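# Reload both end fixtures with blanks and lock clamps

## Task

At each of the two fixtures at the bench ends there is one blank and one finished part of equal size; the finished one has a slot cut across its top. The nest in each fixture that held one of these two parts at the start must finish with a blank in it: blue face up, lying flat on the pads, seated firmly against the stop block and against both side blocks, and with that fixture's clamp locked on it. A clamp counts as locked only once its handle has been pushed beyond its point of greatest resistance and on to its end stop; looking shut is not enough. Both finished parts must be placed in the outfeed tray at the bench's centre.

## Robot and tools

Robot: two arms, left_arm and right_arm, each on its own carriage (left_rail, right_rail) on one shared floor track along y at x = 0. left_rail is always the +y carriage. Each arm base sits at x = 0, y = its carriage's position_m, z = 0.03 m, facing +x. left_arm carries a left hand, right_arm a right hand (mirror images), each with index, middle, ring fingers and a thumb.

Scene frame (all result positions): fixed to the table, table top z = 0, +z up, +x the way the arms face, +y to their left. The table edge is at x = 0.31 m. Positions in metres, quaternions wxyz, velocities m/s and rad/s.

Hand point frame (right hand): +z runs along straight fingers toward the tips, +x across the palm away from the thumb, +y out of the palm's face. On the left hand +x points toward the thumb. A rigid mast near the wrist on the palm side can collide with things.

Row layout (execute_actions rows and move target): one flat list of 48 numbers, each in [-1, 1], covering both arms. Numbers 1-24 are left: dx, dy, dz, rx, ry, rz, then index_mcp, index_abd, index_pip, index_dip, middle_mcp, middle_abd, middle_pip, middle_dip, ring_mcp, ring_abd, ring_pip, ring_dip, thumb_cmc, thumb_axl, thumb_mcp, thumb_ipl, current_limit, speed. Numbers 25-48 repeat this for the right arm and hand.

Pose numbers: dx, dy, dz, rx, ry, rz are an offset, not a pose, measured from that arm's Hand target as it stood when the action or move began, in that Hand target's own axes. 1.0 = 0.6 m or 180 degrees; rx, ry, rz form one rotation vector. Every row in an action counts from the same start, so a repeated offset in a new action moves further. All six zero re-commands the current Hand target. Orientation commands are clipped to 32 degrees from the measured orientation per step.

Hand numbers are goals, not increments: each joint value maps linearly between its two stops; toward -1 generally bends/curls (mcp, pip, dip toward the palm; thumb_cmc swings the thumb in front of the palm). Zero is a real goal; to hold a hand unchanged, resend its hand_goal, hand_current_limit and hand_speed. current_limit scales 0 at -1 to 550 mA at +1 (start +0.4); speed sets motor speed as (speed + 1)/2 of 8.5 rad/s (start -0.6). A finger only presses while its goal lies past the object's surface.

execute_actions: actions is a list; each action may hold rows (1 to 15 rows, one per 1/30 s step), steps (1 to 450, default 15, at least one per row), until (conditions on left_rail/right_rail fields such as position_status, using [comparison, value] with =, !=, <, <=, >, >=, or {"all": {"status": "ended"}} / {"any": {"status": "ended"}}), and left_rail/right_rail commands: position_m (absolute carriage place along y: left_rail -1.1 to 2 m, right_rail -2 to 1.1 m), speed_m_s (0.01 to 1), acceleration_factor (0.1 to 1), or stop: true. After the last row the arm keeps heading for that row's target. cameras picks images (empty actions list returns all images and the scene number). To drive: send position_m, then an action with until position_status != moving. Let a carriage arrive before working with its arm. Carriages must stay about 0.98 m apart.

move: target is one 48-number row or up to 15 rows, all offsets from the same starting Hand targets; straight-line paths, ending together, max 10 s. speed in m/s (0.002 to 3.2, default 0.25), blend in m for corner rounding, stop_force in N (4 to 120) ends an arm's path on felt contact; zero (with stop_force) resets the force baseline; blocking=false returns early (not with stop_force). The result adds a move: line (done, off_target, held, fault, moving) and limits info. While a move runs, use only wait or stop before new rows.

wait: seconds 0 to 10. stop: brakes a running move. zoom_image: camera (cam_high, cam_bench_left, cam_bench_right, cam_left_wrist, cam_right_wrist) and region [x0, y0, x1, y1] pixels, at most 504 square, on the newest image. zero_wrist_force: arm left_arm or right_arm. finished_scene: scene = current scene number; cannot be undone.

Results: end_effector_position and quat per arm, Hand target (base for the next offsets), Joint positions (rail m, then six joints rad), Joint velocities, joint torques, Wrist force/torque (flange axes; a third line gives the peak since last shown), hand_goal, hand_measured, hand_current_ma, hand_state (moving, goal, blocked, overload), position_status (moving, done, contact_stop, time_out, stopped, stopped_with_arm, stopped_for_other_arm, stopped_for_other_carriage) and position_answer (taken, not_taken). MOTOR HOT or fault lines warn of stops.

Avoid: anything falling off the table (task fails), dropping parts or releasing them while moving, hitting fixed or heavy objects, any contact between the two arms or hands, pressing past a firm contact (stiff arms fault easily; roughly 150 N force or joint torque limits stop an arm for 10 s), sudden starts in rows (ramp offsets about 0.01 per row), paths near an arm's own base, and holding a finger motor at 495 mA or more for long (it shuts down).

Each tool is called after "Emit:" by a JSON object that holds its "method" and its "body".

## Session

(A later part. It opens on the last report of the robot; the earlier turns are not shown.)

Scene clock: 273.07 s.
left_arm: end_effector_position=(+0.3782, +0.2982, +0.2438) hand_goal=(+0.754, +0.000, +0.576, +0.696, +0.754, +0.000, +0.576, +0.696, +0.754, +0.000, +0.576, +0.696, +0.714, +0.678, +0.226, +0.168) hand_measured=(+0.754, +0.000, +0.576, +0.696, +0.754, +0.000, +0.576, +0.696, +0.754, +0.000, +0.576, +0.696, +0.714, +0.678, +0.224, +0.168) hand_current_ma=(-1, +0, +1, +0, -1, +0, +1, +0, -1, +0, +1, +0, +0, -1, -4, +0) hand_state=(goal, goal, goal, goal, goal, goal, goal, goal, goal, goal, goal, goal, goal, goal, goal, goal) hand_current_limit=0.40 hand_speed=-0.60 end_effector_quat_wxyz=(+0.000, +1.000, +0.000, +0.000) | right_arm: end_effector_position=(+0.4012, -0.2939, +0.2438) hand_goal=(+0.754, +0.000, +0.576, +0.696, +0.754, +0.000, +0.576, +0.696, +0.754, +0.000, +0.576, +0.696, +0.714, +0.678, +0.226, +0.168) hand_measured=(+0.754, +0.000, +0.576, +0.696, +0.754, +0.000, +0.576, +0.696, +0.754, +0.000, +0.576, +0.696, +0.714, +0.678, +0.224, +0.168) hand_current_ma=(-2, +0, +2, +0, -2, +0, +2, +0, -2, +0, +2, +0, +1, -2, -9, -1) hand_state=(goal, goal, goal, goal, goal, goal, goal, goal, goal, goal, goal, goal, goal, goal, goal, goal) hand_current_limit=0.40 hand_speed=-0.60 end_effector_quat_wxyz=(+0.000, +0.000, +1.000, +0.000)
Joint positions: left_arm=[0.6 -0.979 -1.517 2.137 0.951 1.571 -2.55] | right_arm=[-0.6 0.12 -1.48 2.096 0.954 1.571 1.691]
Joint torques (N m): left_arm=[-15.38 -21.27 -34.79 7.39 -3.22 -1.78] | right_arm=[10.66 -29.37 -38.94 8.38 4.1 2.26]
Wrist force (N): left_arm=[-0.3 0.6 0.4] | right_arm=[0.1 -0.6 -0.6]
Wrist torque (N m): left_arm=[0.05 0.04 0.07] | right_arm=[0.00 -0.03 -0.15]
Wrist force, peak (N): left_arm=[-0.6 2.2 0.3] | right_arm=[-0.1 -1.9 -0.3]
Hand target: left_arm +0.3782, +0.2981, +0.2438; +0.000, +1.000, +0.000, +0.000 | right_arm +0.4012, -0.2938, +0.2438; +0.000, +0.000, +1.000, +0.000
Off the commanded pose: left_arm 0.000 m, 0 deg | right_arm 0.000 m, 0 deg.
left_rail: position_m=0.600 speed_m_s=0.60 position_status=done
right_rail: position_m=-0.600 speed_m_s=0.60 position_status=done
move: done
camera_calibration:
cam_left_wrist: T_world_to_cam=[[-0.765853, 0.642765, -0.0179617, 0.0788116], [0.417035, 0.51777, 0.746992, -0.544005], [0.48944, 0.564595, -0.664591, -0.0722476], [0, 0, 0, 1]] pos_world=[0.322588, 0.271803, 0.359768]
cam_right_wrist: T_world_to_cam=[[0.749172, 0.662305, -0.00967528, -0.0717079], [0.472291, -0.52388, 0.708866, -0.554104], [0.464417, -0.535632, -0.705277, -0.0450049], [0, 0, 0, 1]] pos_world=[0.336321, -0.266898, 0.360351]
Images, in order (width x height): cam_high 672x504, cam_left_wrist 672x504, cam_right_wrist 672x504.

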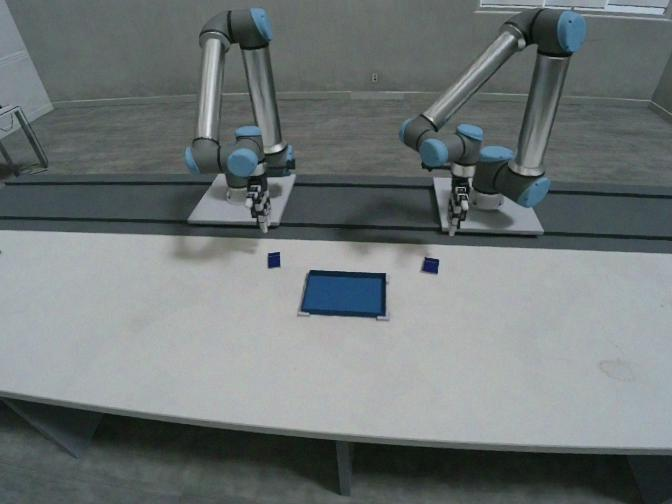

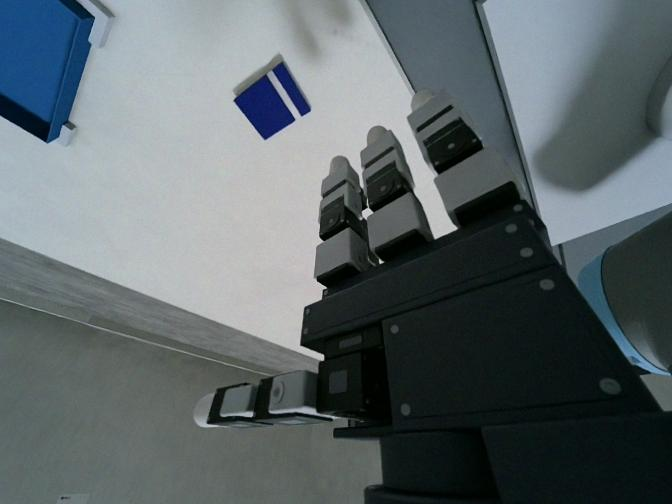

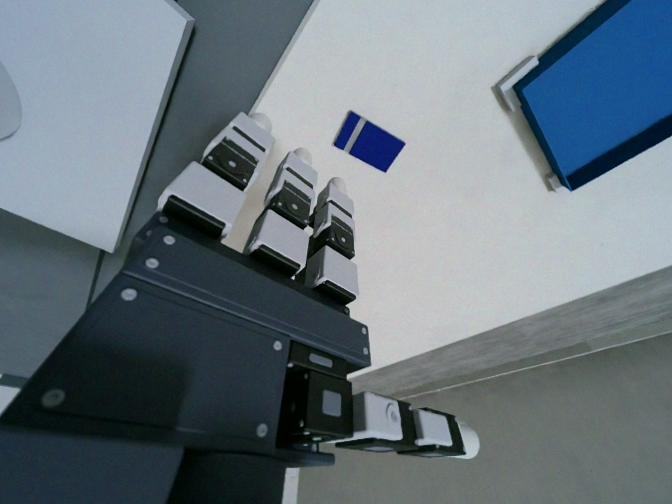

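Emit:
{"method": "execute_actions", "body": {"actions": [{"left_rail":{"position_m":1.1},"right_rail":{"position_m":-1.1},"steps":200,"until":{"all":{"status":"ended"}}}], "cameras": []}}

Emit:
{"method": "move", "body": {"target": [0,0,-0.26,0,0,-0.9456,0.342,0,-0.226,0.522,0.342,0,-0.226,0.522,1,0,0.576,0.696,-0.571,0.678,0.146,0.168,0.2,-0.6, 0,0,-0.26,0,0,0.9206,0.247,0,-0.095,0.384,0.247,0,-0.095,0.384,1,0,0.576,0.696,-0.571,0.678,0.146,0.168,0.2,-0.6], "speed": 0.5, "cameras": ["cam_left_wrist","cam_right_wrist","cam_high"]}}

Scene clock: 597.67 s.
left_arm: end_effector_position=(+0.3782, +0.7981, +0.2438) hand_goal=(+0.754, +0.000, +0.576, +0.696, +0.754, +0.000, +0.576, +0.696, +0.754, +0.000, +0.576, +0.696, +0.714, +0.678, +0.226, +0.168) hand_measured=(+0.754, +0.000, +0.576, +0.696, +0.754, +0.000, +0.576, +0.696, +0.754, +0.000, +0.576, +0.696, +0.714, +0.678, +0.224, +0.168) hand_current_ma=(-1, +0, +1, +0, -1, +0, +1, +0, -1, +0, +1, +0, +0, -1, -4, +0) hand_state=(goal, goal, goal, goal, goal, goal, goal, goal, goal, goal, goal, goal, goal, goal, goal, goal) hand_current_limit=0.40 hand_speed=-0.60 end_effector_quat_wxyz=(+0.000, +1.000, +0.000, +0.000) | right_arm: end_effector_position=(+0.4012, -0.7938, +0.2438) hand_goal=(+0.754, +0.000, +0.576, +0.696, +0.754, +0.000, +0.576, +0.696, +0.754, +0.000, +0.576, +0.696, +0.714, +0.678, +0.226, +0.168) hand_measured=(+0.754, +0.000, +0.576, +0.696, +0.754, +0.000, +0.576, +0.696, +0.754, +0.000, +0.576, +0.696, +0.714, +0.678, +0.224, +0.168) hand_current_ma=(-2, +0, +2, +0, -2, +0, +2, +0, -2, +0, +2, +0, +1, -2, -9, -1) hand_state=(goal, goal, goal, goal, goal, goal, goal, goal, goal, goal, goal, goal, goal, goal, goal, goal) hand_current_limit=0.40 hand_speed=-0.60 end_effector_quat_wxyz=(+0.000, +0.000, +1.000, +0.000)
Joint positions: left_arm=[1.1 -0.979 -1.517 2.137 0.951 1.571 -2.55] | right_arm=[-1.1 0.12 -1.48 2.096 0.954 1.571 1.691]
Joint torques (N m): left_arm=[9.23 -43.08 -24.42 6.57 -2.04 -1.41] | right_arm=[-2.53 -32.37 -33.94 7.86 2.01 2.29]
Wrist force (N): left_arm=[-0.2 0.2 0.1] | right_arm=[0.2 -0.2 -0.3]
Wrist torque (N m): left_arm=[0.03 0.03 0.08] | right_arm=[0.01 -0.04 -0.14]
Wrist force, peak (N): left_arm=[-0.4 1.7 -0.1] | right_arm=[0.1 -1.7 -0.4]
Hand target: left_arm +0.3782, +0.7982, +0.2438; +0.000, +1.000, +0.000, +0.000 | right_arm +0.4012, -0.7938, +0.2438; +0.000, +0.000, +1.000, +0.000
Off the commanded pose: left_arm 0.000 m, 0 deg | right_arm 0.000 m, 0 deg.
left_rail: position_m=1.100 speed_m_s=0.60 position_status=done
right_rail: position_m=-1.100 speed_m_s=0.60 position_status=done
No camera images: "cameras" was empty.

Scene clock: 601.37 s.
left_arm: end_effector_position=(+0.3782, +0.7982, +0.3998) hand_goal=(+0.342, +0.000, -0.226, +0.522, +0.342, +0.000, -0.226, +0.522, +1.000, +0.000, +0.576, +0.696, -0.570, +0.678, +0.146, +0.168) hand_measured=(+0.352, +0.000, -0.218, +0.526, +0.354, +0.000, -0.220, +0.526, +0.990, +0.000, +0.576, +0.696, -0.568, +0.678, +0.144, +0.168) hand_current_ma=(+18, +0, +12, +4, +21, +0, +10, +4, -17, +0, +1, +0, +2, -1, -3, +0) hand_state=(goal, goal, goal, goal, goal, goal, goal, goal, goal, goal, goal, goal, goal, goal, goal, goal) hand_current_limit=0.20 hand_speed=-0.60 end_effector_quat_wxyz=(+0.000, +0.085, +0.996, +0.000) | right_arm: end_effector_position=(+0.4012, -0.7938, +0.3998) hand_goal=(+0.248, +0.000, -0.094, +0.384, +0.248, +0.000, -0.094, +0.384, +1.000, +0.000, +0.576, +0.696, -0.570, +0.678, +0.146, +0.168) hand_measured=(+0.262, +0.000, -0.088, +0.388, +0.260, +0.000, -0.088, +0.388, +0.990, +0.000, +0.576, +0.696, -0.568, +0.678, +0.144, +0.168) hand_current_ma=(+50, +0, +19, +8, +38, +0, +19, +10, -33, +0, +2, +0, +6, -2, -8, -1) hand_state=(goal, goal, goal, goal, goal, goal, goal, goal, goal, goal, goal, goal, goal, goal, goal, goal) hand_current_limit=0.20 hand_speed=-0.60 end_effector_quat_wxyz=(+0.000, +0.992, +0.124, +0.000)
Joint positions: left_arm=[1.1 -1.113 -1.417 1.718 1.269 1.571 -5.654] | right_arm=[-1.1 0.461 -1.392 1.689 1.274 1.571 4.924]
Joint torques (N m): left_arm=[19.81 -37.11 -40.17 7.59 -3.69 -1.84] | right_arm=[-11.39 -40.89 -44.21 8.56 4.66 2.23]
Wrist force (N): left_arm=[-0.1 0.6 0.0] | right_arm=[0.2 -0.6 -0.5]
Wrist torque (N m): left_arm=[0.18 0.06 0.11] | right_arm=[0.07 -0.06 -0.14]
Wrist force, peak (N): left_arm=[-0.3 1.1 -0.1] | right_arm=[0.6 -0.6 -0.8]
Hand target: left_arm +0.3782, +0.7982, +0.3998; +0.000, +0.085, +0.996, +0.000 | right_arm +0.4012, -0.7938, +0.3998; +0.000, +0.992, +0.124, +0.000
Off the commanded pose: left_arm 0.000 m, 0 deg | right_arm 0.000 m, 0 deg.
left_rail: position_m=1.100 speed_m_s=0.60 position_status=done
right_rail: position_m=-1.100 speed_m_s=0.60 position_status=done
move: done
camera_calibration:
cam_left_wrist: T_world_to_cam=[[0.64523, -0.763781, -0.0178007, 0.349207], [-0.499181, -0.439109, 0.746995, 0.190874], [-0.578357, -0.473098, -0.664591, 0.981254], [0, 0, 0, 1]] pos_world=[0.437477, 0.814761, 0.515767]
cam_right_wrist: T_world_to_cam=[[-0.562372, -0.826827, -0.00977232, -0.394958], [-0.587205, 0.391015, 0.708729, 0.224711], [-0.582175, 0.404308, -0.705413, 0.963223], [0, 0, 0, 1]] pos_world=[0.470603, -0.803866, 0.516351]
Images, in order (width x height): cam_high 672x504, cam_left_wrist 672x504, cam_right_wrist 672x504.

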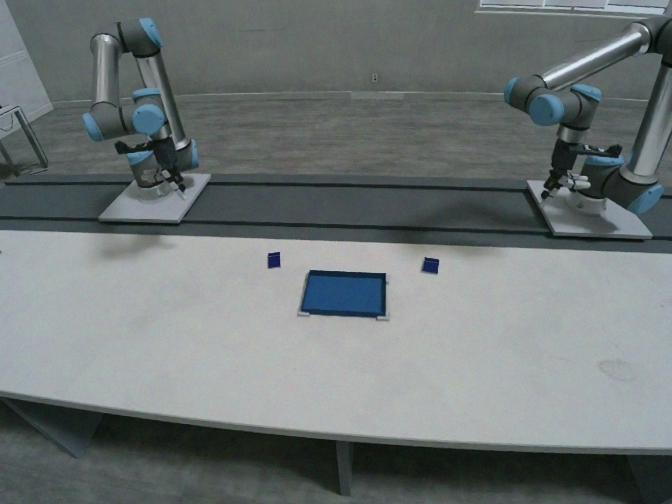

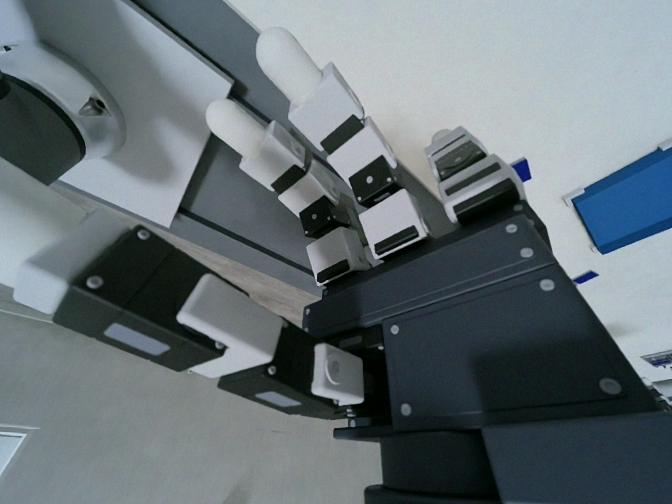

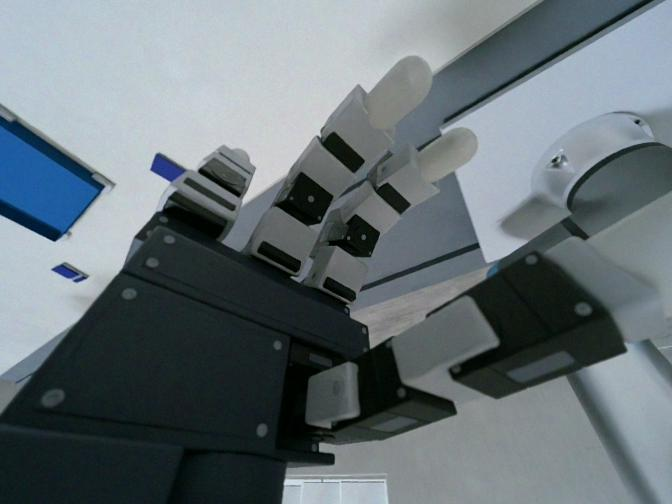

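Emit:
{"method": "move", "body": {"target": [0,0,0,0.4167,0,0,0.342,0,-0.226,0.522,0.342,0,-0.226,0.522,1,0,0.576,0.696,-0.571,0.678,0.146,0.168,0.2,-0.6, 0,0,0,0.4167,0,0,0.247,0,-0.095,0.384,0.247,0,-0.095,0.384,1,0,0.576,0.696,-0.571,0.678,0.146,0.168,0.2,-0.6], "speed": 0.4, "cameras": ["cam_left_wrist","cam_right_wrist","cam_high"]}}

Scene clock: 630.87 s.
left_arm: end_effector_position=(+0.3782, +0.7982, +0.3998) hand_goal=(+0.342, +0.000, -0.226, +0.522, +0.342, +0.000, -0.226, +0.522, +1.000, +0.000, +0.576, +0.696, -0.570, +0.678, +0.146, +0.168) hand_measured=(+0.340, +0.000, -0.222, +0.526, +0.338, +0.000, -0.224, +0.524, +0.990, +0.000, +0.576, +0.696, -0.568, +0.678, +0.144, +0.168) hand_current_ma=(-3, +0, +4, +4, -4, +0, +3, +3, -17, +0, +0, +0, +2, -1, -3, +0) hand_state=(goal, goal, goal, goal, goal, goal, goal, goal, goal, goal, goal, goal, goal, goal, goal, goal) hand_current_limit=0.20 hand_speed=-0.60 end_effector_quat_wxyz=(-0.052, +0.068, +0.790, -0.607) | right_arm: end_effector_position=(+0.4012, -0.7938, +0.3998) hand_goal=(+0.248, +0.000, -0.094, +0.384, +0.248, +0.000, -0.094, +0.384, +1.000, +0.000, +0.576, +0.696, -0.570, +0.678, +0.146, +0.168) hand_measured=(+0.246, +0.000, -0.092, +0.386, +0.246, +0.000, -0.092, +0.388, +0.990, +0.000, +0.576, +0.696, -0.568, +0.678, +0.144, +0.168) hand_current_ma=(-8, +0, +7, +7, -6, +0, +7, +9, -33, +0, +0, +0, +5, -2, -8, -1) hand_state=(goal, goal, goal, goal, goal, goal, goal, goal, goal, goal, goal, goal, goal, goal, goal, goal) hand_current_limit=0.20 hand_speed=-0.60 end_effector_quat_wxyz=(-0.604, +0.787, +0.099, -0.076)
Joint positions: left_arm=[1.1 -0.609 -1.684 1.99 0.257 2.636 -5.778] | right_arm=[-1.1 -0.154 -1.428 2.133 1.837 0.477 3.687]
Joint torques (N m): left_arm=[12.91 -47.5 -30.15 -2.19 5.31 -1.3] | right_arm=[-11.16 -30.49 -15.45 7.43 2.96 -3.09]
Wrist force (N): left_arm=[0.0 0.2 -0.7] | right_arm=[-1.6 -1.3 0.0]
Wrist torque (N m): left_arm=[0.37 0.10 0.38] | right_arm=[0.01 0.08 -0.01]
Wrist force, peak (N): left_arm=[-0.1 0.9 -0.7] | right_arm=[-1.9 -1.4 0.4]
Hand target: left_arm +0.3782, +0.7982, +0.3998; -0.052, +0.068, +0.790, -0.607 | right_arm +0.4012, -0.7938, +0.3998; -0.604, +0.787, +0.099, -0.076
Off the commanded pose: left_arm 0.000 m, 0 deg | right_arm 0.000 m, 0 deg.
left_rail: position_m=1.100 speed_m_s=0.60 position_status=done
right_rail: position_m=-1.100 speed_m_s=0.60 position_status=done
move: done
camera_calibration:
cam_left_wrist: T_world_to_cam=[[0.723397, -0.31121, 0.616316, -0.295102], [-0.311037, 0.650048, 0.693321, -0.728235], [-0.616404, -0.693243, 0.373445, 0.756356], [0, 0, 0, 1]] pos_world=[0.453188, 0.905887, 0.404319]
cam_right_wrist: T_world_to_cam=[[-0.685938, -0.341903, -0.642332, 0.292466], [-0.322301, -0.648669, 0.689457, -0.699111], [-0.652389, 0.679949, 0.334752, 0.794326], [0, 0, 0, 1]] pos_world=[0.493499, -0.893598, 0.403965]
Images, in order (width x height): cam_high 672x504, cam_left_wrist 672x504, cam_right_wrist 672x504.

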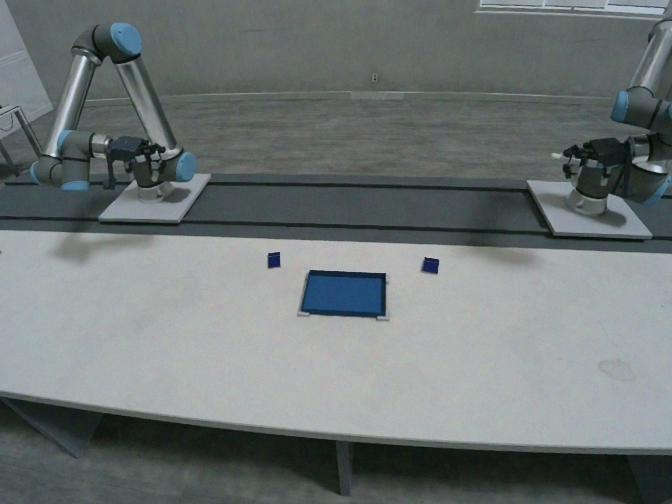

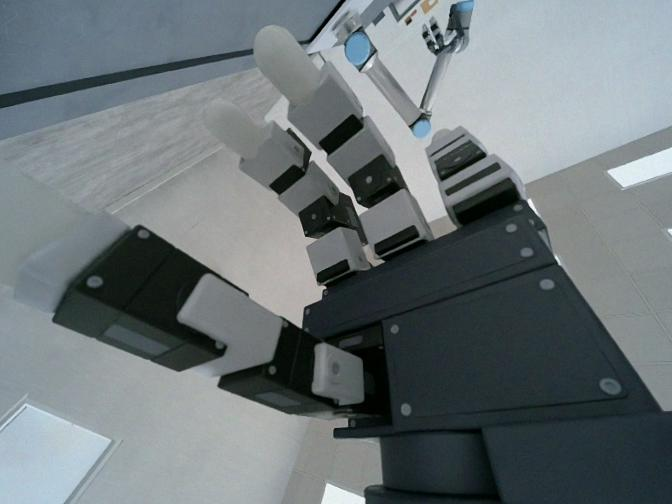

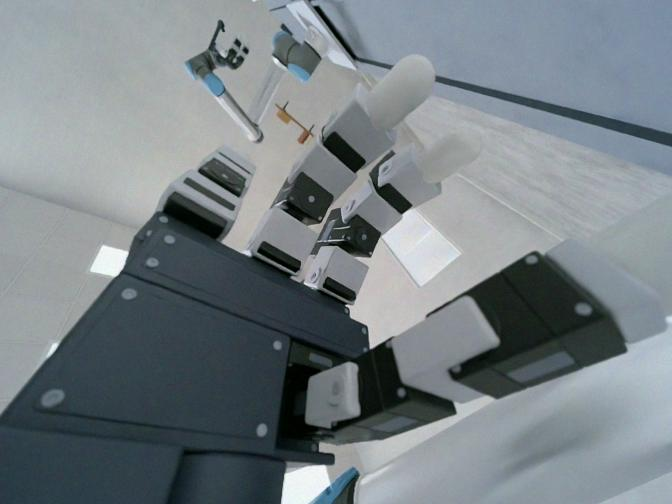

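Emit:
{"method": "move", "body": {"target": [-0.2753,0.1623,0.9388,0,0,0,0.342,0,-0.226,0.522,0.342,0,-0.226,0.522,1,0,0.576,0.696,-0.571,0.678,0.146,0.168,0.2,-0.6, 0.2863,0.18,0.8722,0,0,0,0.247,0,-0.095,0.384,0.247,0,-0.095,0.384,1,0,0.576,0.696,-0.571,0.678,0.146,0.168,0.2,-0.6], "speed": 0.25, "cameras": ["all"]}}

Emit:
{"method": "zoom_image", "body": {"camera": "cam_high", "region": [200, 180, 500, 330]}}

Scene clock: 653.23 s.
left_arm: end_effector_position=(+0.4527, +0.2588, +0.1601) hand_goal=(+0.342, +0.000, -0.226, +0.522, +0.342, +0.000, -0.226, +0.522, +1.000, +0.000, +0.576, +0.696, -0.570, +0.678, +0.146, +0.168) hand_measured=(+0.338, +0.000, -0.224, +0.526, +0.338, +0.000, -0.224, +0.524, +0.990, +0.000, +0.576, +0.696, -0.568, +0.678, +0.144, +0.168) hand_current_ma=(-4, +0, +3, +4, -5, +0, +2, +3, -17, +0, +0, +0, +2, -1, -3, +0) hand_state=(goal, goal, goal, goal, goal, goal, goal, goal, goal, goal, goal, goal, goal, goal, goal, goal) hand_current_limit=0.20 hand_speed=-0.60 end_effector_quat_wxyz=(-0.052, +0.068, +0.790, -0.607) | right_arm: end_effector_position=(+0.4498, -0.2887, +0.1601) hand_goal=(+0.248, +0.000, -0.094, +0.384, +0.248, +0.000, -0.094, +0.384, +1.000, +0.000, +0.576, +0.696, -0.570, +0.678, +0.146, +0.168) hand_measured=(+0.244, +0.000, -0.092, +0.386, +0.246, +0.000, -0.092, +0.388, +0.990, +0.000, +0.576, +0.696, -0.568, +0.678, +0.144, +0.168) hand_current_ma=(-10, +0, +6, +7, -7, +0, +6, +9, -33, +0, +0, +0, +4, -2, -8, -1) hand_state=(goal, goal, goal, goal, goal, goal, goal, goal, goal, goal, goal, goal, goal, goal, goal, goal) hand_current_limit=0.20 hand_speed=-0.60 end_effector_quat_wxyz=(-0.604, +0.787, +0.099, -0.076)
Joint positions: left_arm=[1.1 -1.106 -0.974 1.522 -0.227 2.182 -6.094] | right_arm=[-1.1 0.639 -0.932 1.481 0.065 0.466 5.721]
Joint torques (N m): left_arm=[-16.54 -75.63 -40.11 3.68 -3.55 -2.2] | right_arm=[9.71 -77.54 -42.16 -2.22 2.71 2.19]
Wrist force (N): left_arm=[-0.2 0.4 -0.1] | right_arm=[-1.4 -1.2 -0.5]
Wrist torque (N m): left_arm=[0.31 0.16 0.33] | right_arm=[0.07 0.09 -0.32]
Wrist force, peak (N): left_arm=[0.5 -0.2 -2.3] | right_arm=[-1.8 -1.6 -1.5]
Hand target: left_arm +0.4527, +0.2587, +0.1601; -0.052, +0.068, +0.790, -0.607 | right_arm +0.4498, -0.2887, +0.1601; -0.604, +0.787, +0.099, -0.076
Off the commanded pose: left_arm 0.000 m, 0 deg | right_arm 0.000 m, 0 deg.
left_rail: position_m=1.100 speed_m_s=0.60 position_status=done
right_rail: position_m=-1.100 speed_m_s=0.60 position_status=done
move: done
camera_calibration:
cam_left_wrist: T_world_to_cam=[[0.723421, -0.311051, 0.616368, -0.369283], [-0.311192, 0.650023, 0.693275, -0.188107], [-0.616297, -0.693338, 0.373443, 0.517897], [0, 0, 0, 1]] pos_world=[0.527788, 0.366486, 0.164619]
cam_right_wrist: T_world_to_cam=[[-0.685927, -0.341881, -0.642356, 0.344537], [-0.322324, -0.648681, 0.689435, -0.19053], [-0.652389, 0.679949, 0.334752, 0.56283], [0, 0, 0, 1]] pos_world=[0.542099, -0.388498, 0.164265]

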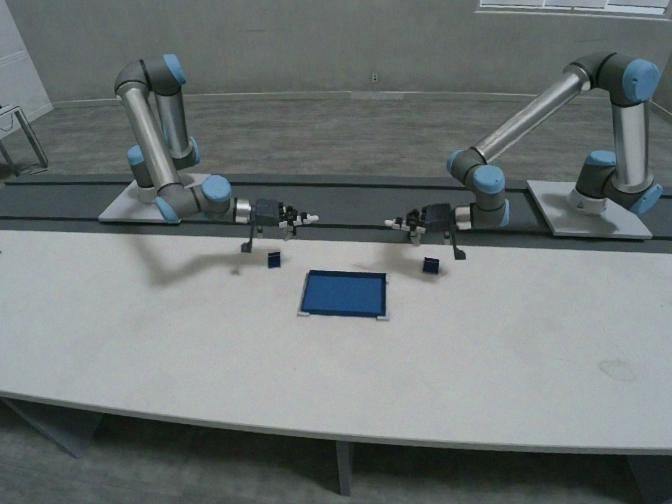

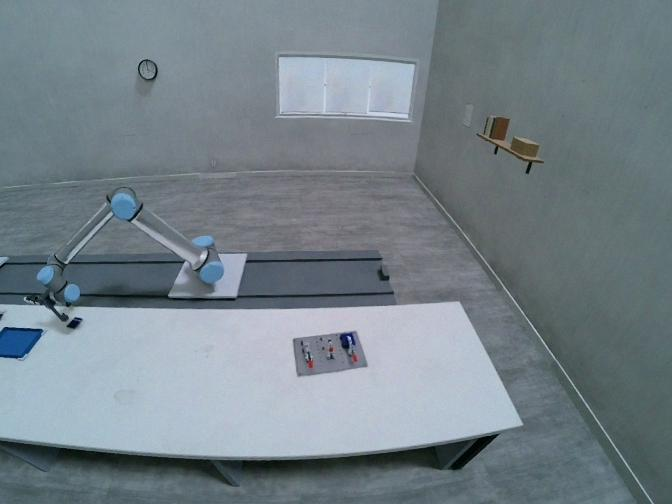

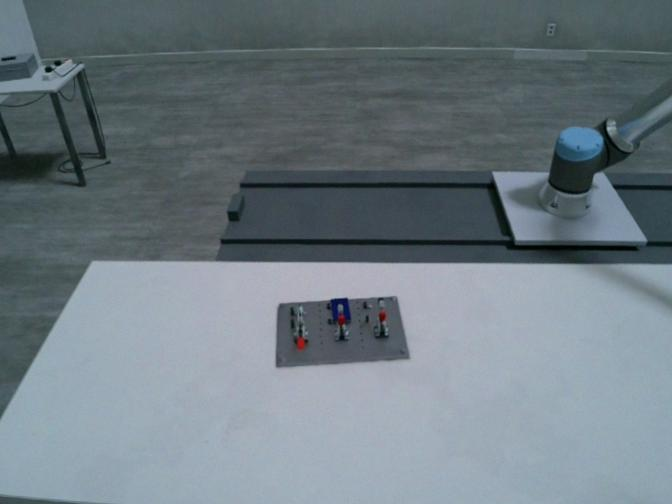

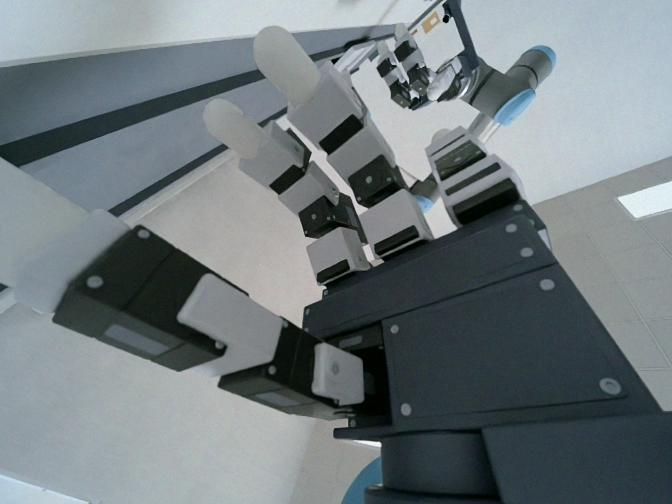

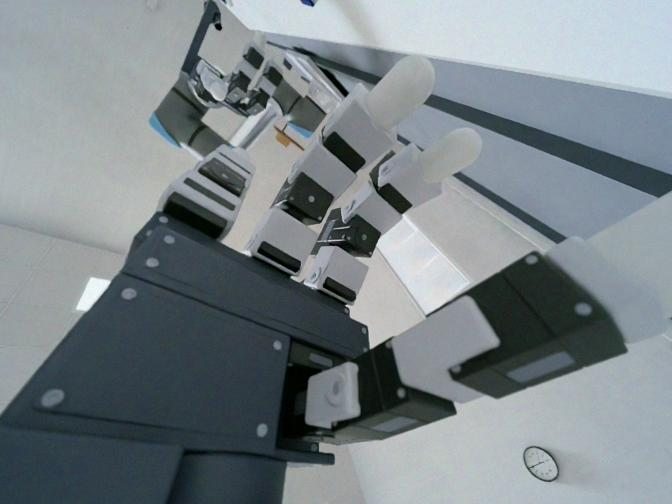

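Scaled by 1.680 from the camera's 672x504 image, which has a finer 960x720 frame.

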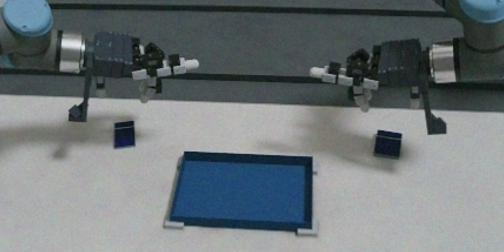

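Emit:
{"method": "move", "body": {"target": [0,0.1739,0.0466,0,0,0,0.342,0,-0.226,0.522,0.342,0,-0.226,0.522,1,0,0.576,0.696,-0.571,0.678,0.146,0.168,0.2,-0.6, 0,0.1739,0.0466,0,0,0,0.247,0,-0.095,0.384,0.247,0,-0.095,0.384,1,0,0.576,0.696,-0.571,0.678,0.146,0.168,0.2,-0.6], "speed": 0.1, "cameras": ["all"]}}

Emit:
{"method": "zoom_image", "body": {"camera": "cam_high", "region": [220, 200, 340, 290]}}

Emit:
{"method": "zoom_image", "body": {"camera": "cam_high", "region": [360, 200, 480, 290]}}

Scene clock: 668.17 s.
left_arm: end_effector_position=(+0.4527, +0.2587, +0.0521) hand_goal=(+0.342, +0.000, -0.226, +0.522, +0.342, +0.000, -0.226, +0.522, +1.000, +0.000, +0.576, +0.696, -0.570, +0.678, +0.146, +0.168) hand_measured=(+0.338, +0.000, -0.224, +0.526, +0.338, +0.000, -0.224, +0.524, +0.990, +0.000, +0.576, +0.696, -0.568, +0.678, +0.144, +0.168) hand_current_ma=(-4, +0, +3, +4, -5, +0, +2, +3, -17, +0, +0, +0, +2, -1, -3, +0) hand_state=(goal, goal, goal, goal, goal, goal, goal, goal, goal, goal, goal, goal, goal, goal, goal, goal) hand_current_limit=0.20 hand_speed=-0.60 end_effector_quat_wxyz=(-0.052, +0.068, +0.790, -0.607) | right_arm: end_effector_position=(+0.4498, -0.2887, +0.0522) hand_goal=(+0.248, +0.000, -0.094, +0.384, +0.248, +0.000, -0.094, +0.384, +1.000, +0.000, +0.576, +0.696, -0.570, +0.678, +0.146, +0.168) hand_measured=(+0.244, +0.000, -0.092, +0.386, +0.246, +0.000, -0.092, +0.388, +0.990, +0.000, +0.576, +0.696, -0.568, +0.678, +0.144, +0.168) hand_current_ma=(-10, +0, +6, +7, -7, +0, +6, +9, -33, +0, +0, +0, +4, -2, -8, -1) hand_state=(goal, goal, goal, goal, goal, goal, goal, goal, goal, goal, goal, goal, goal, goal, goal, goal) hand_current_limit=0.20 hand_speed=-0.60 end_effector_quat_wxyz=(-0.604, +0.787, +0.099, -0.076)
Joint positions: left_arm=[1.1 -1.106 -0.871 1.569 -0.377 2.182 -6.094] | right_arm=[-1.1 0.639 -0.829 1.524 -0.082 0.466 5.721]
Joint torques (N m): left_arm=[-12.22 -76.74 -24.01 -3.97 -1.37 -0.9] | right_arm=[-2.19 -82.08 -17.45 -2.35 -1.52 2.23]
Wrist force (N): left_arm=[0.1 0.0 -0.5] | right_arm=[-1.4 -1.6 0.1]
Wrist torque (N m): left_arm=[0.30 0.11 0.36] | right_arm=[-0.06 0.06 -0.28]
Wrist force, peak (N): left_arm=[0.1 1.0 -0.2] | right_arm=[-0.7 -2.6 -0.2]
Hand target: left_arm +0.4527, +0.2587, +0.0520; -0.052, +0.068, +0.790, -0.607 | right_arm +0.4498, -0.2886, +0.0521; -0.604, +0.787, +0.099, -0.076
Off the commanded pose: left_arm 0.000 m, 0 deg | right_arm 0.000 m, 0 deg.
left_rail: position_m=1.100 speed_m_s=0.60 position_status=done
right_rail: position_m=-1.100 speed_m_s=0.60 position_status=done
move: done
camera_calibration:
cam_left_wrist: T_world_to_cam=[[0.723356, -0.311121, 0.616408, -0.302688], [-0.311134, 0.65009, 0.693238, -0.113222], [-0.616402, -0.693243, 0.373446, 0.558181], [0, 0, 0, 1]] pos_world=[0.527788, 0.366387, 0.0566185]
cam_right_wrist: T_world_to_cam=[[-0.685927, -0.341881, -0.642356, 0.275163], [-0.322324, -0.648681, 0.689435, -0.116071], [-0.652389, 0.679949, 0.334752, 0.598983], [0, 0, 0, 1]] pos_world=[0.542099, -0.388498, 0.0562649]

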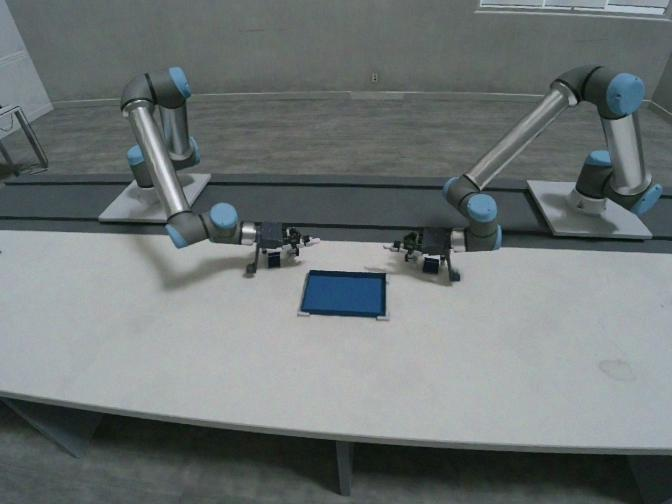

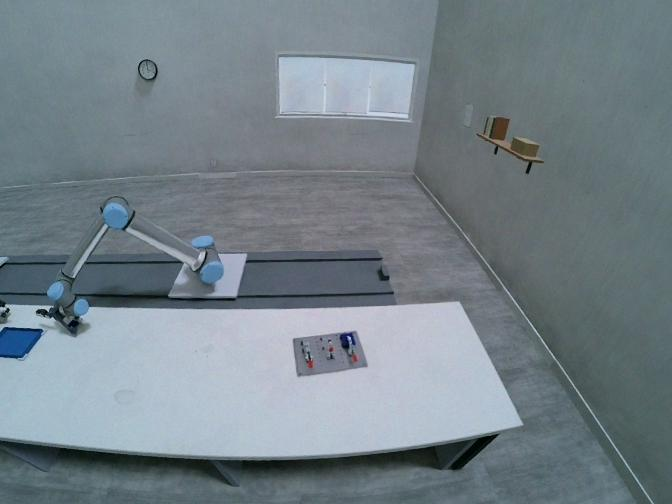

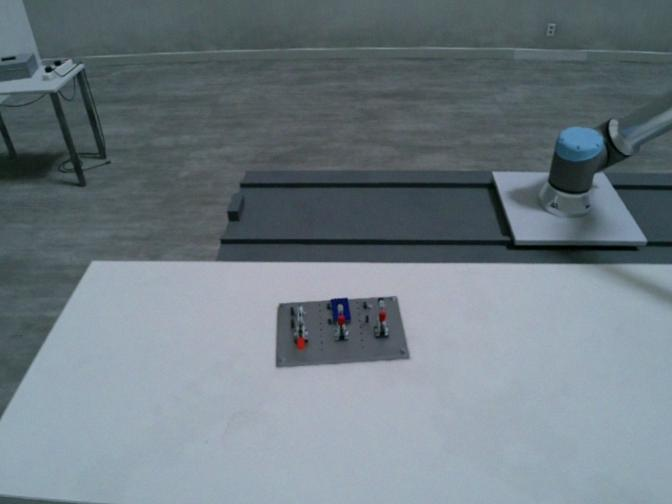

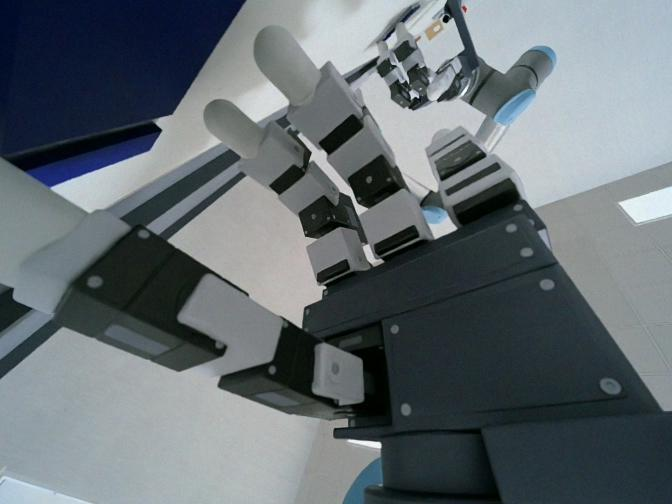

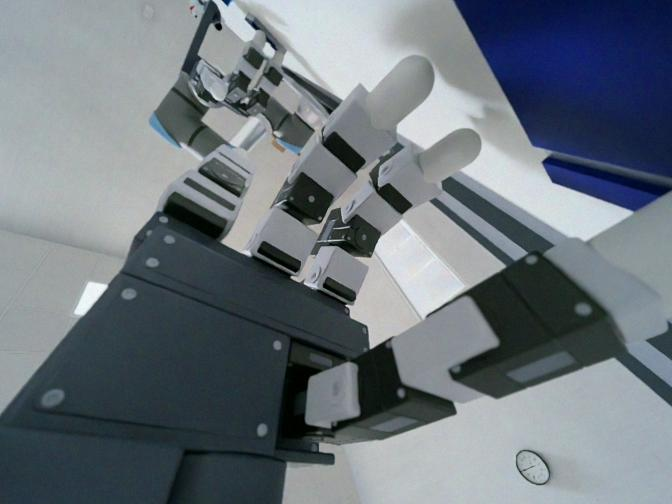

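Scaled by 4.200 from the camera's 672x504 image, which has a finer 960x720 frame.

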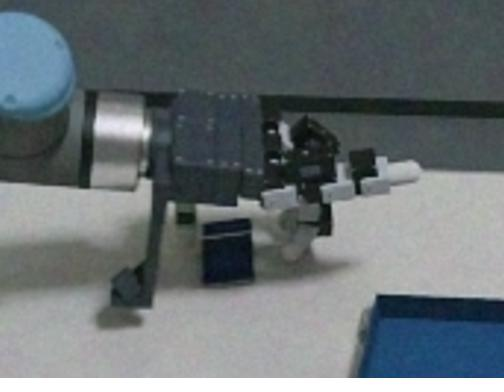

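Scaled by 4.200 from the camera's 672x504 image, which has a finer 960x720 frame.

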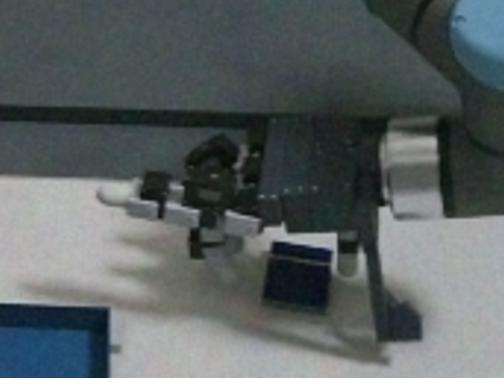

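Emit:
{"method": "move", "body": {"target": [0,0.0274,0.0073,0,0,0,0.342,0,-0.226,0.522,0.342,0,-0.226,0.522,1,0,0.576,0.696,-0.571,0.678,0.146,0.168,0.2,-0.6, 0,0.0274,0.0073,0,0,0,0.247,0,-0.095,0.384,0.247,0,-0.095,0.384,1,0,0.576,0.696,-0.571,0.678,0.146,0.168,0.2,-0.6], "speed": 0.01, "stop_force": 5, "cameras": ["all"]}}

Scene clock: 688.90 s.
left_arm: end_effector_position=(+0.4527, +0.2587, +0.0412) hand_goal=(+0.342, +0.000, -0.226, +0.522, +0.342, +0.000, -0.226, +0.522, +1.000, +0.000, +0.576, +0.696, -0.570, +0.678, +0.146, +0.168) hand_measured=(+0.338, +0.000, -0.224, +0.526, +0.338, +0.000, -0.224, +0.524, +0.990, +0.000, +0.576, +0.696, -0.568, +0.678, +0.144, +0.168) hand_current_ma=(-4, +0, +3, +4, -5, +0, +2, +3, -17, +0, +0, +0, +2, -1, -2, +0) hand_state=(goal, goal, goal, goal, goal, goal, goal, goal, goal, goal, goal, goal, goal, goal, goal, goal) hand_current_limit=0.20 hand_speed=-0.60 end_effector_quat_wxyz=(-0.052, +0.068, +0.790, -0.607) | right_arm: end_effector_position=(+0.4498, -0.2886, +0.0428) hand_goal=(+0.248, +0.000, -0.094, +0.384, +0.248, +0.000, -0.094, +0.384, +1.000, +0.000, +0.576, +0.696, -0.570, +0.678, +0.146, +0.168) hand_measured=(+0.250, +0.000, -0.098, +0.380, +0.252, +0.000, -0.098, +0.378, +0.990, +0.000, +0.576, +0.696, -0.568, +0.678, +0.144, +0.168) hand_current_ma=(+5, +1, -9, -12, +11, +1, -11, -18, -33, +0, +0, +0, +4, -2, -8, -1) hand_state=(goal, goal, goal, goal, goal, goal, goal, goal, goal, goal, goal, goal, goal, goal, goal, goal) hand_current_limit=0.20 hand_speed=-0.60 end_effector_quat_wxyz=(-0.604, +0.787, +0.099, -0.076)
Joint positions: left_arm=[1.1 -1.106 -0.859 1.572 -0.392 2.182 -6.094] | right_arm=[-1.1 0.639 -0.819 1.526 -0.094 0.466 5.721]
Joint torques (N m): left_arm=[4.77 -104.54 -30.51 3.48 -0.53 -0.45] | right_arm=[5.11 -101.51 -36.57 5.94 2.06 0.35]
Wrist force (N): left_arm=[0.3 -5.9 -1.3] | right_arm=[-0.8 -3.0 0.3]
Wrist torque (N m): left_arm=[-0.22 0.08 0.27] | right_arm=[-0.04 0.00 -0.27]
Wrist force, peak (N): left_arm=[0.3 -11.2 -2.5] | right_arm=[-1.5 -8.3 -1.1]
Hand target: left_arm +0.4527, +0.2587, +0.0412; -0.052, +0.068, +0.790, -0.607 (not the last commanded pose) | right_arm +0.4498, -0.2886, +0.0428; -0.604, +0.787, +0.099, -0.076 (not the last commanded pose)
Off the commanded pose: left_arm 0.006 m, 0 deg | right_arm 0.008 m, 0 deg.
left_rail: position_m=1.100 speed_m_s=0.60 position_status=done
right_rail: position_m=-1.100 speed_m_s=0.60 position_status=done
move: contact (left_arm, right_arm)
camera_calibration:
cam_left_wrist: T_world_to_cam=[[0.723442, -0.311161, 0.616288, -0.295995], [-0.311054, 0.650027, 0.693333, -0.105689], [-0.616342, -0.693285, 0.373469, 0.562234], [0, 0, 0, 1]] pos_world=[0.527788, 0.366387, 0.0457194]
cam_right_wrist: T_world_to_cam=[[-0.685969, -0.341837, -0.642334, 0.269197], [-0.322279, -0.648728, 0.689412, -0.109567], [-0.652367, 0.679926, 0.33484, 0.602037], [0, 0, 0, 1]] pos_world=[0.542099, -0.388398, 0.0468648]

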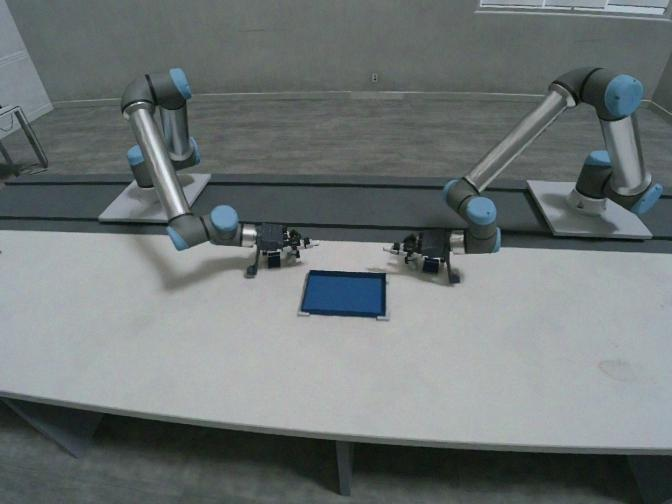

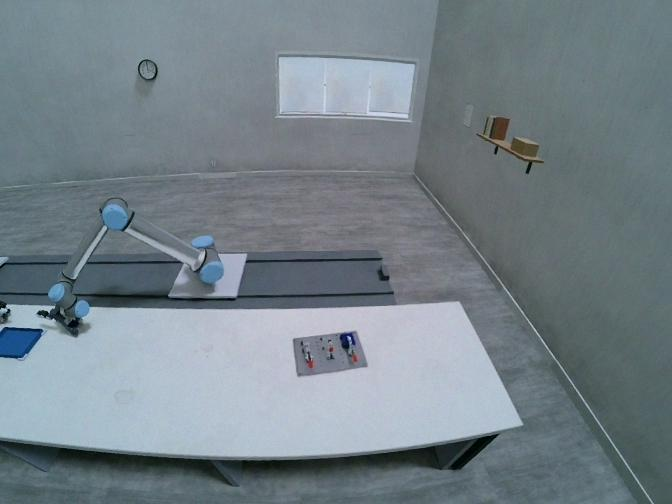

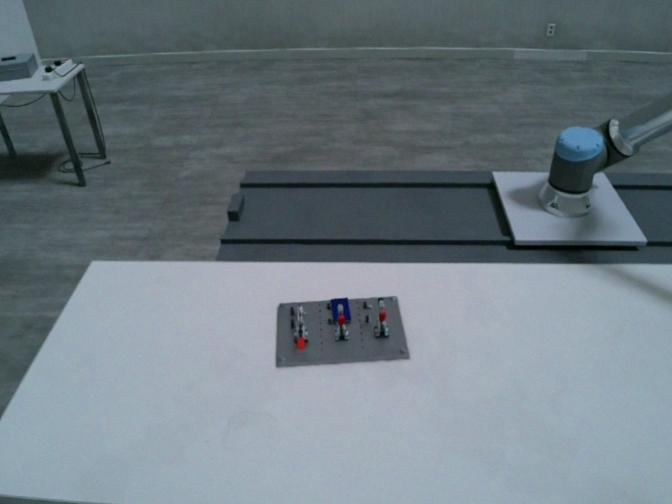

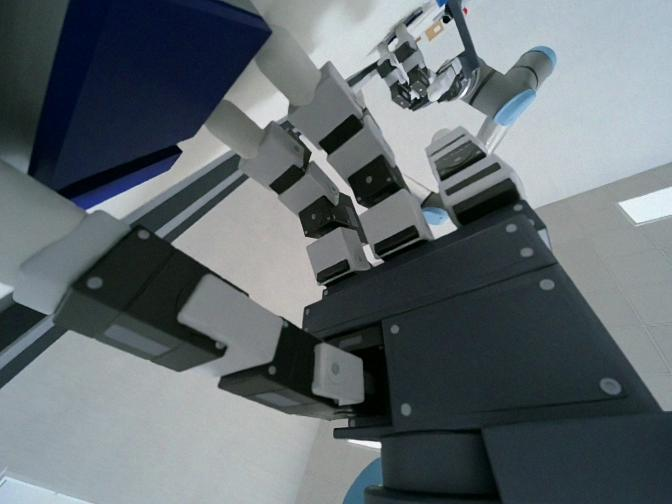

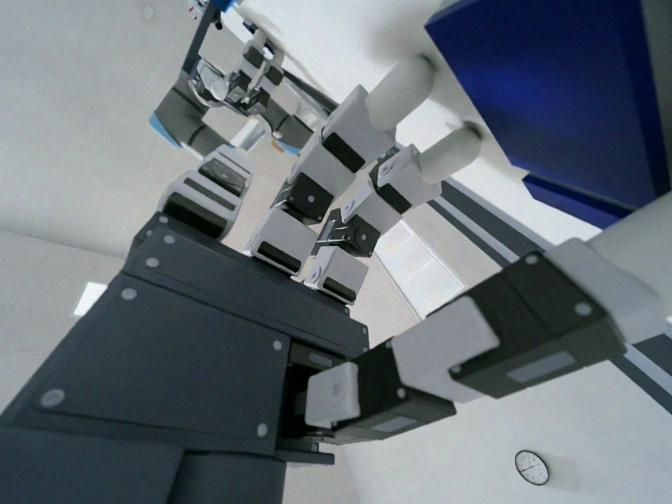

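Emit:
{"method": "move", "body": {"target": [[0,-0.0032,-0.0009,0,0,0,0.342,0,-0.226,0.522,0.342,0,-0.226,0.522,1,0,0.576,0.696,-0.571,0.678,0.146,0.168,0.0,-0.85, 0,-0.0032,-0.0009,0,0,0,0.247,0,-0.095,0.384,0.247,0,-0.095,0.384,1,0,0.576,0.696,-0.571,0.678,0.146,0.168,0.0,-0.85],[0,-0.0032,-0.0009,0,0,0,0.137,0,-0.226,0.522,0.137,0,-0.226,0.522,1,0,0.576,0.696,-0.571,0.678,-0.079,0.168,0.0,-0.85, 0,-0.0032,-0.0009,0,0,0,0.055,0,-0.095,0.384,0.055,0,-0.095,0.384,1,0,0.576,0.696,-0.571,0.678,-0.079,0.168,0.0,-0.85]], "speed": 0.02, "cameras": ["cam_left_wrist","cam_right_wrist"]}}

Scene clock: 719.07 s.
left_arm: end_effector_position=(+0.4527, +0.2587, +0.0432) hand_goal=(+0.138, +0.000, -0.226, +0.522, +0.138, +0.000, -0.226, +0.522, +1.000, +0.000, +0.576, +0.696, -0.570, +0.678, -0.078, +0.168) hand_measured=(+0.204, +0.000, -0.212, +0.526, +0.194, +0.000, -0.216, +0.526, +0.990, +0.000, +0.576, +0.696, -0.568, +0.678, +0.060, +0.184) hand_current_ma=(+215, +0, +25, +4, +167, +0, +18, +5, -17, +0, +0, +0, +3, -1, +275, +47) hand_state=(blocked, goal, goal, goal, blocked, goal, goal, goal, goal, goal, goal, goal, goal, goal, blocked, goal) hand_current_limit=0.00 hand_speed=-0.85 end_effector_quat_wxyz=(-0.052, +0.068, +0.790, -0.607) | right_arm: end_effector_position=(+0.4498, -0.2886, +0.0448) hand_goal=(+0.056, +0.000, -0.094, +0.384, +0.056, +0.000, -0.094, +0.384, +1.000, +0.000, +0.576, +0.696, -0.570, +0.678, -0.078, +0.168) hand_measured=(+0.108, +0.000, -0.088, +0.384, +0.090, +0.000, -0.086, +0.386, +0.990, +0.000, +0.576, +0.696, -0.566, +0.678, +0.050, +0.180) hand_current_ma=(+213, +1, +18, +0, +131, +1, +22, +5, -33, +0, +0, +0, +9, -2, +275, +56) hand_state=(blocked, goal, goal, goal, blocked, goal, goal, goal, goal, goal, goal, goal, goal, goal, blocked, goal) hand_current_limit=0.00 hand_speed=-0.85 end_effector_quat_wxyz=(-0.604, +0.787, +0.099, -0.076)
Joint positions: left_arm=[1.1 -1.106 -0.861 1.572 -0.389 2.182 -6.094] | right_arm=[-1.1 0.639 -0.821 1.526 -0.091 0.466 5.721]
Joint torques (N m): left_arm=[14.44 -105.66 -31.54 3.13 1.6 -0.14] | right_arm=[-7.88 -98.49 -36.37 5.75 -0.7 -1.1]
Wrist force (N): left_arm=[-0.1 -3.9 -0.4] | right_arm=[-0.8 -3.9 0.0]
Wrist torque (N m): left_arm=[0.23 0.14 0.31] | right_arm=[-0.04 -0.02 -0.23]
Wrist force, peak (N): left_arm=[0.0 -6.7 -1.4] | right_arm=[-1.0 -4.4 -0.1]
Hand target: left_arm +0.4527, +0.2587, +0.0432; -0.052, +0.068, +0.790, -0.607 | right_arm +0.4498, -0.2887, +0.0448; -0.604, +0.787, +0.099, -0.076
Off the commanded pose: left_arm 0.000 m, 0 deg | right_arm 0.000 m, 0 deg.
left_rail: position_m=1.100 speed_m_s=0.60 position_status=done
right_rail: position_m=-1.100 speed_m_s=0.60 position_status=done
move: done
camera_calibration:
cam_left_wrist: T_world_to_cam=[[0.723392, -0.311052, 0.616402, -0.297246], [-0.311174, 0.650078, 0.693231, -0.107026], [-0.61634, -0.693286, 0.37347, 0.561486], [0, 0, 0, 1]] pos_world=[0.527788, 0.366386, 0.0477186]
cam_right_wrist: T_world_to_cam=[[-0.685969, -0.341837, -0.642334, 0.270512], [-0.322279, -0.648728, 0.689412, -0.111079], [-0.652367, 0.679926, 0.33484, 0.601402], [0, 0, 0, 1]] pos_world=[0.542099, -0.388498, 0.0489648]
Images, in order (width x height): cam_left_wrist 672x504, cam_right_wrist 672x504.

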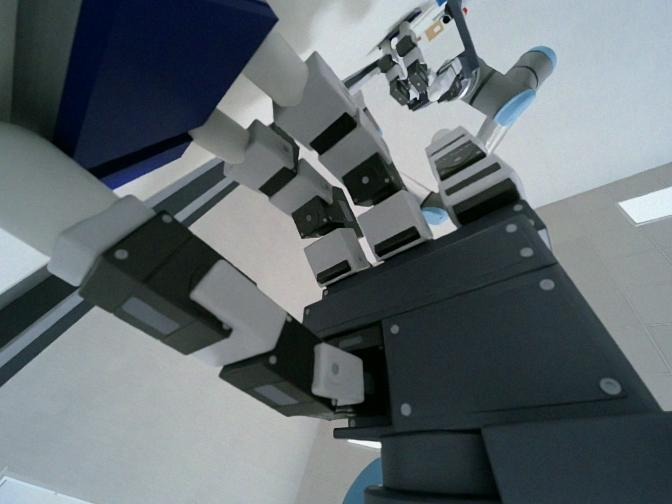

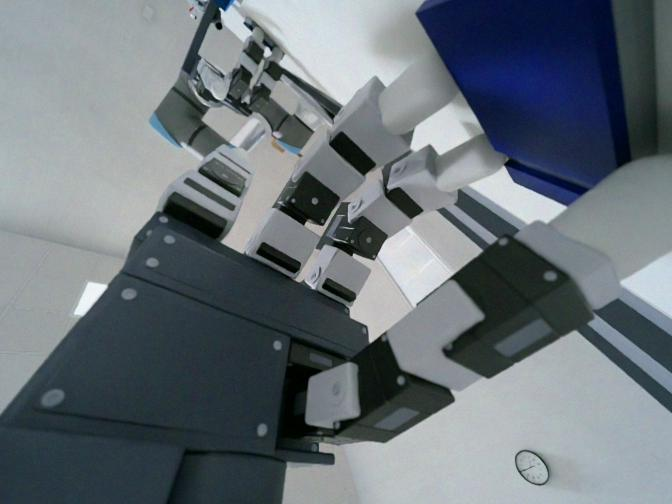

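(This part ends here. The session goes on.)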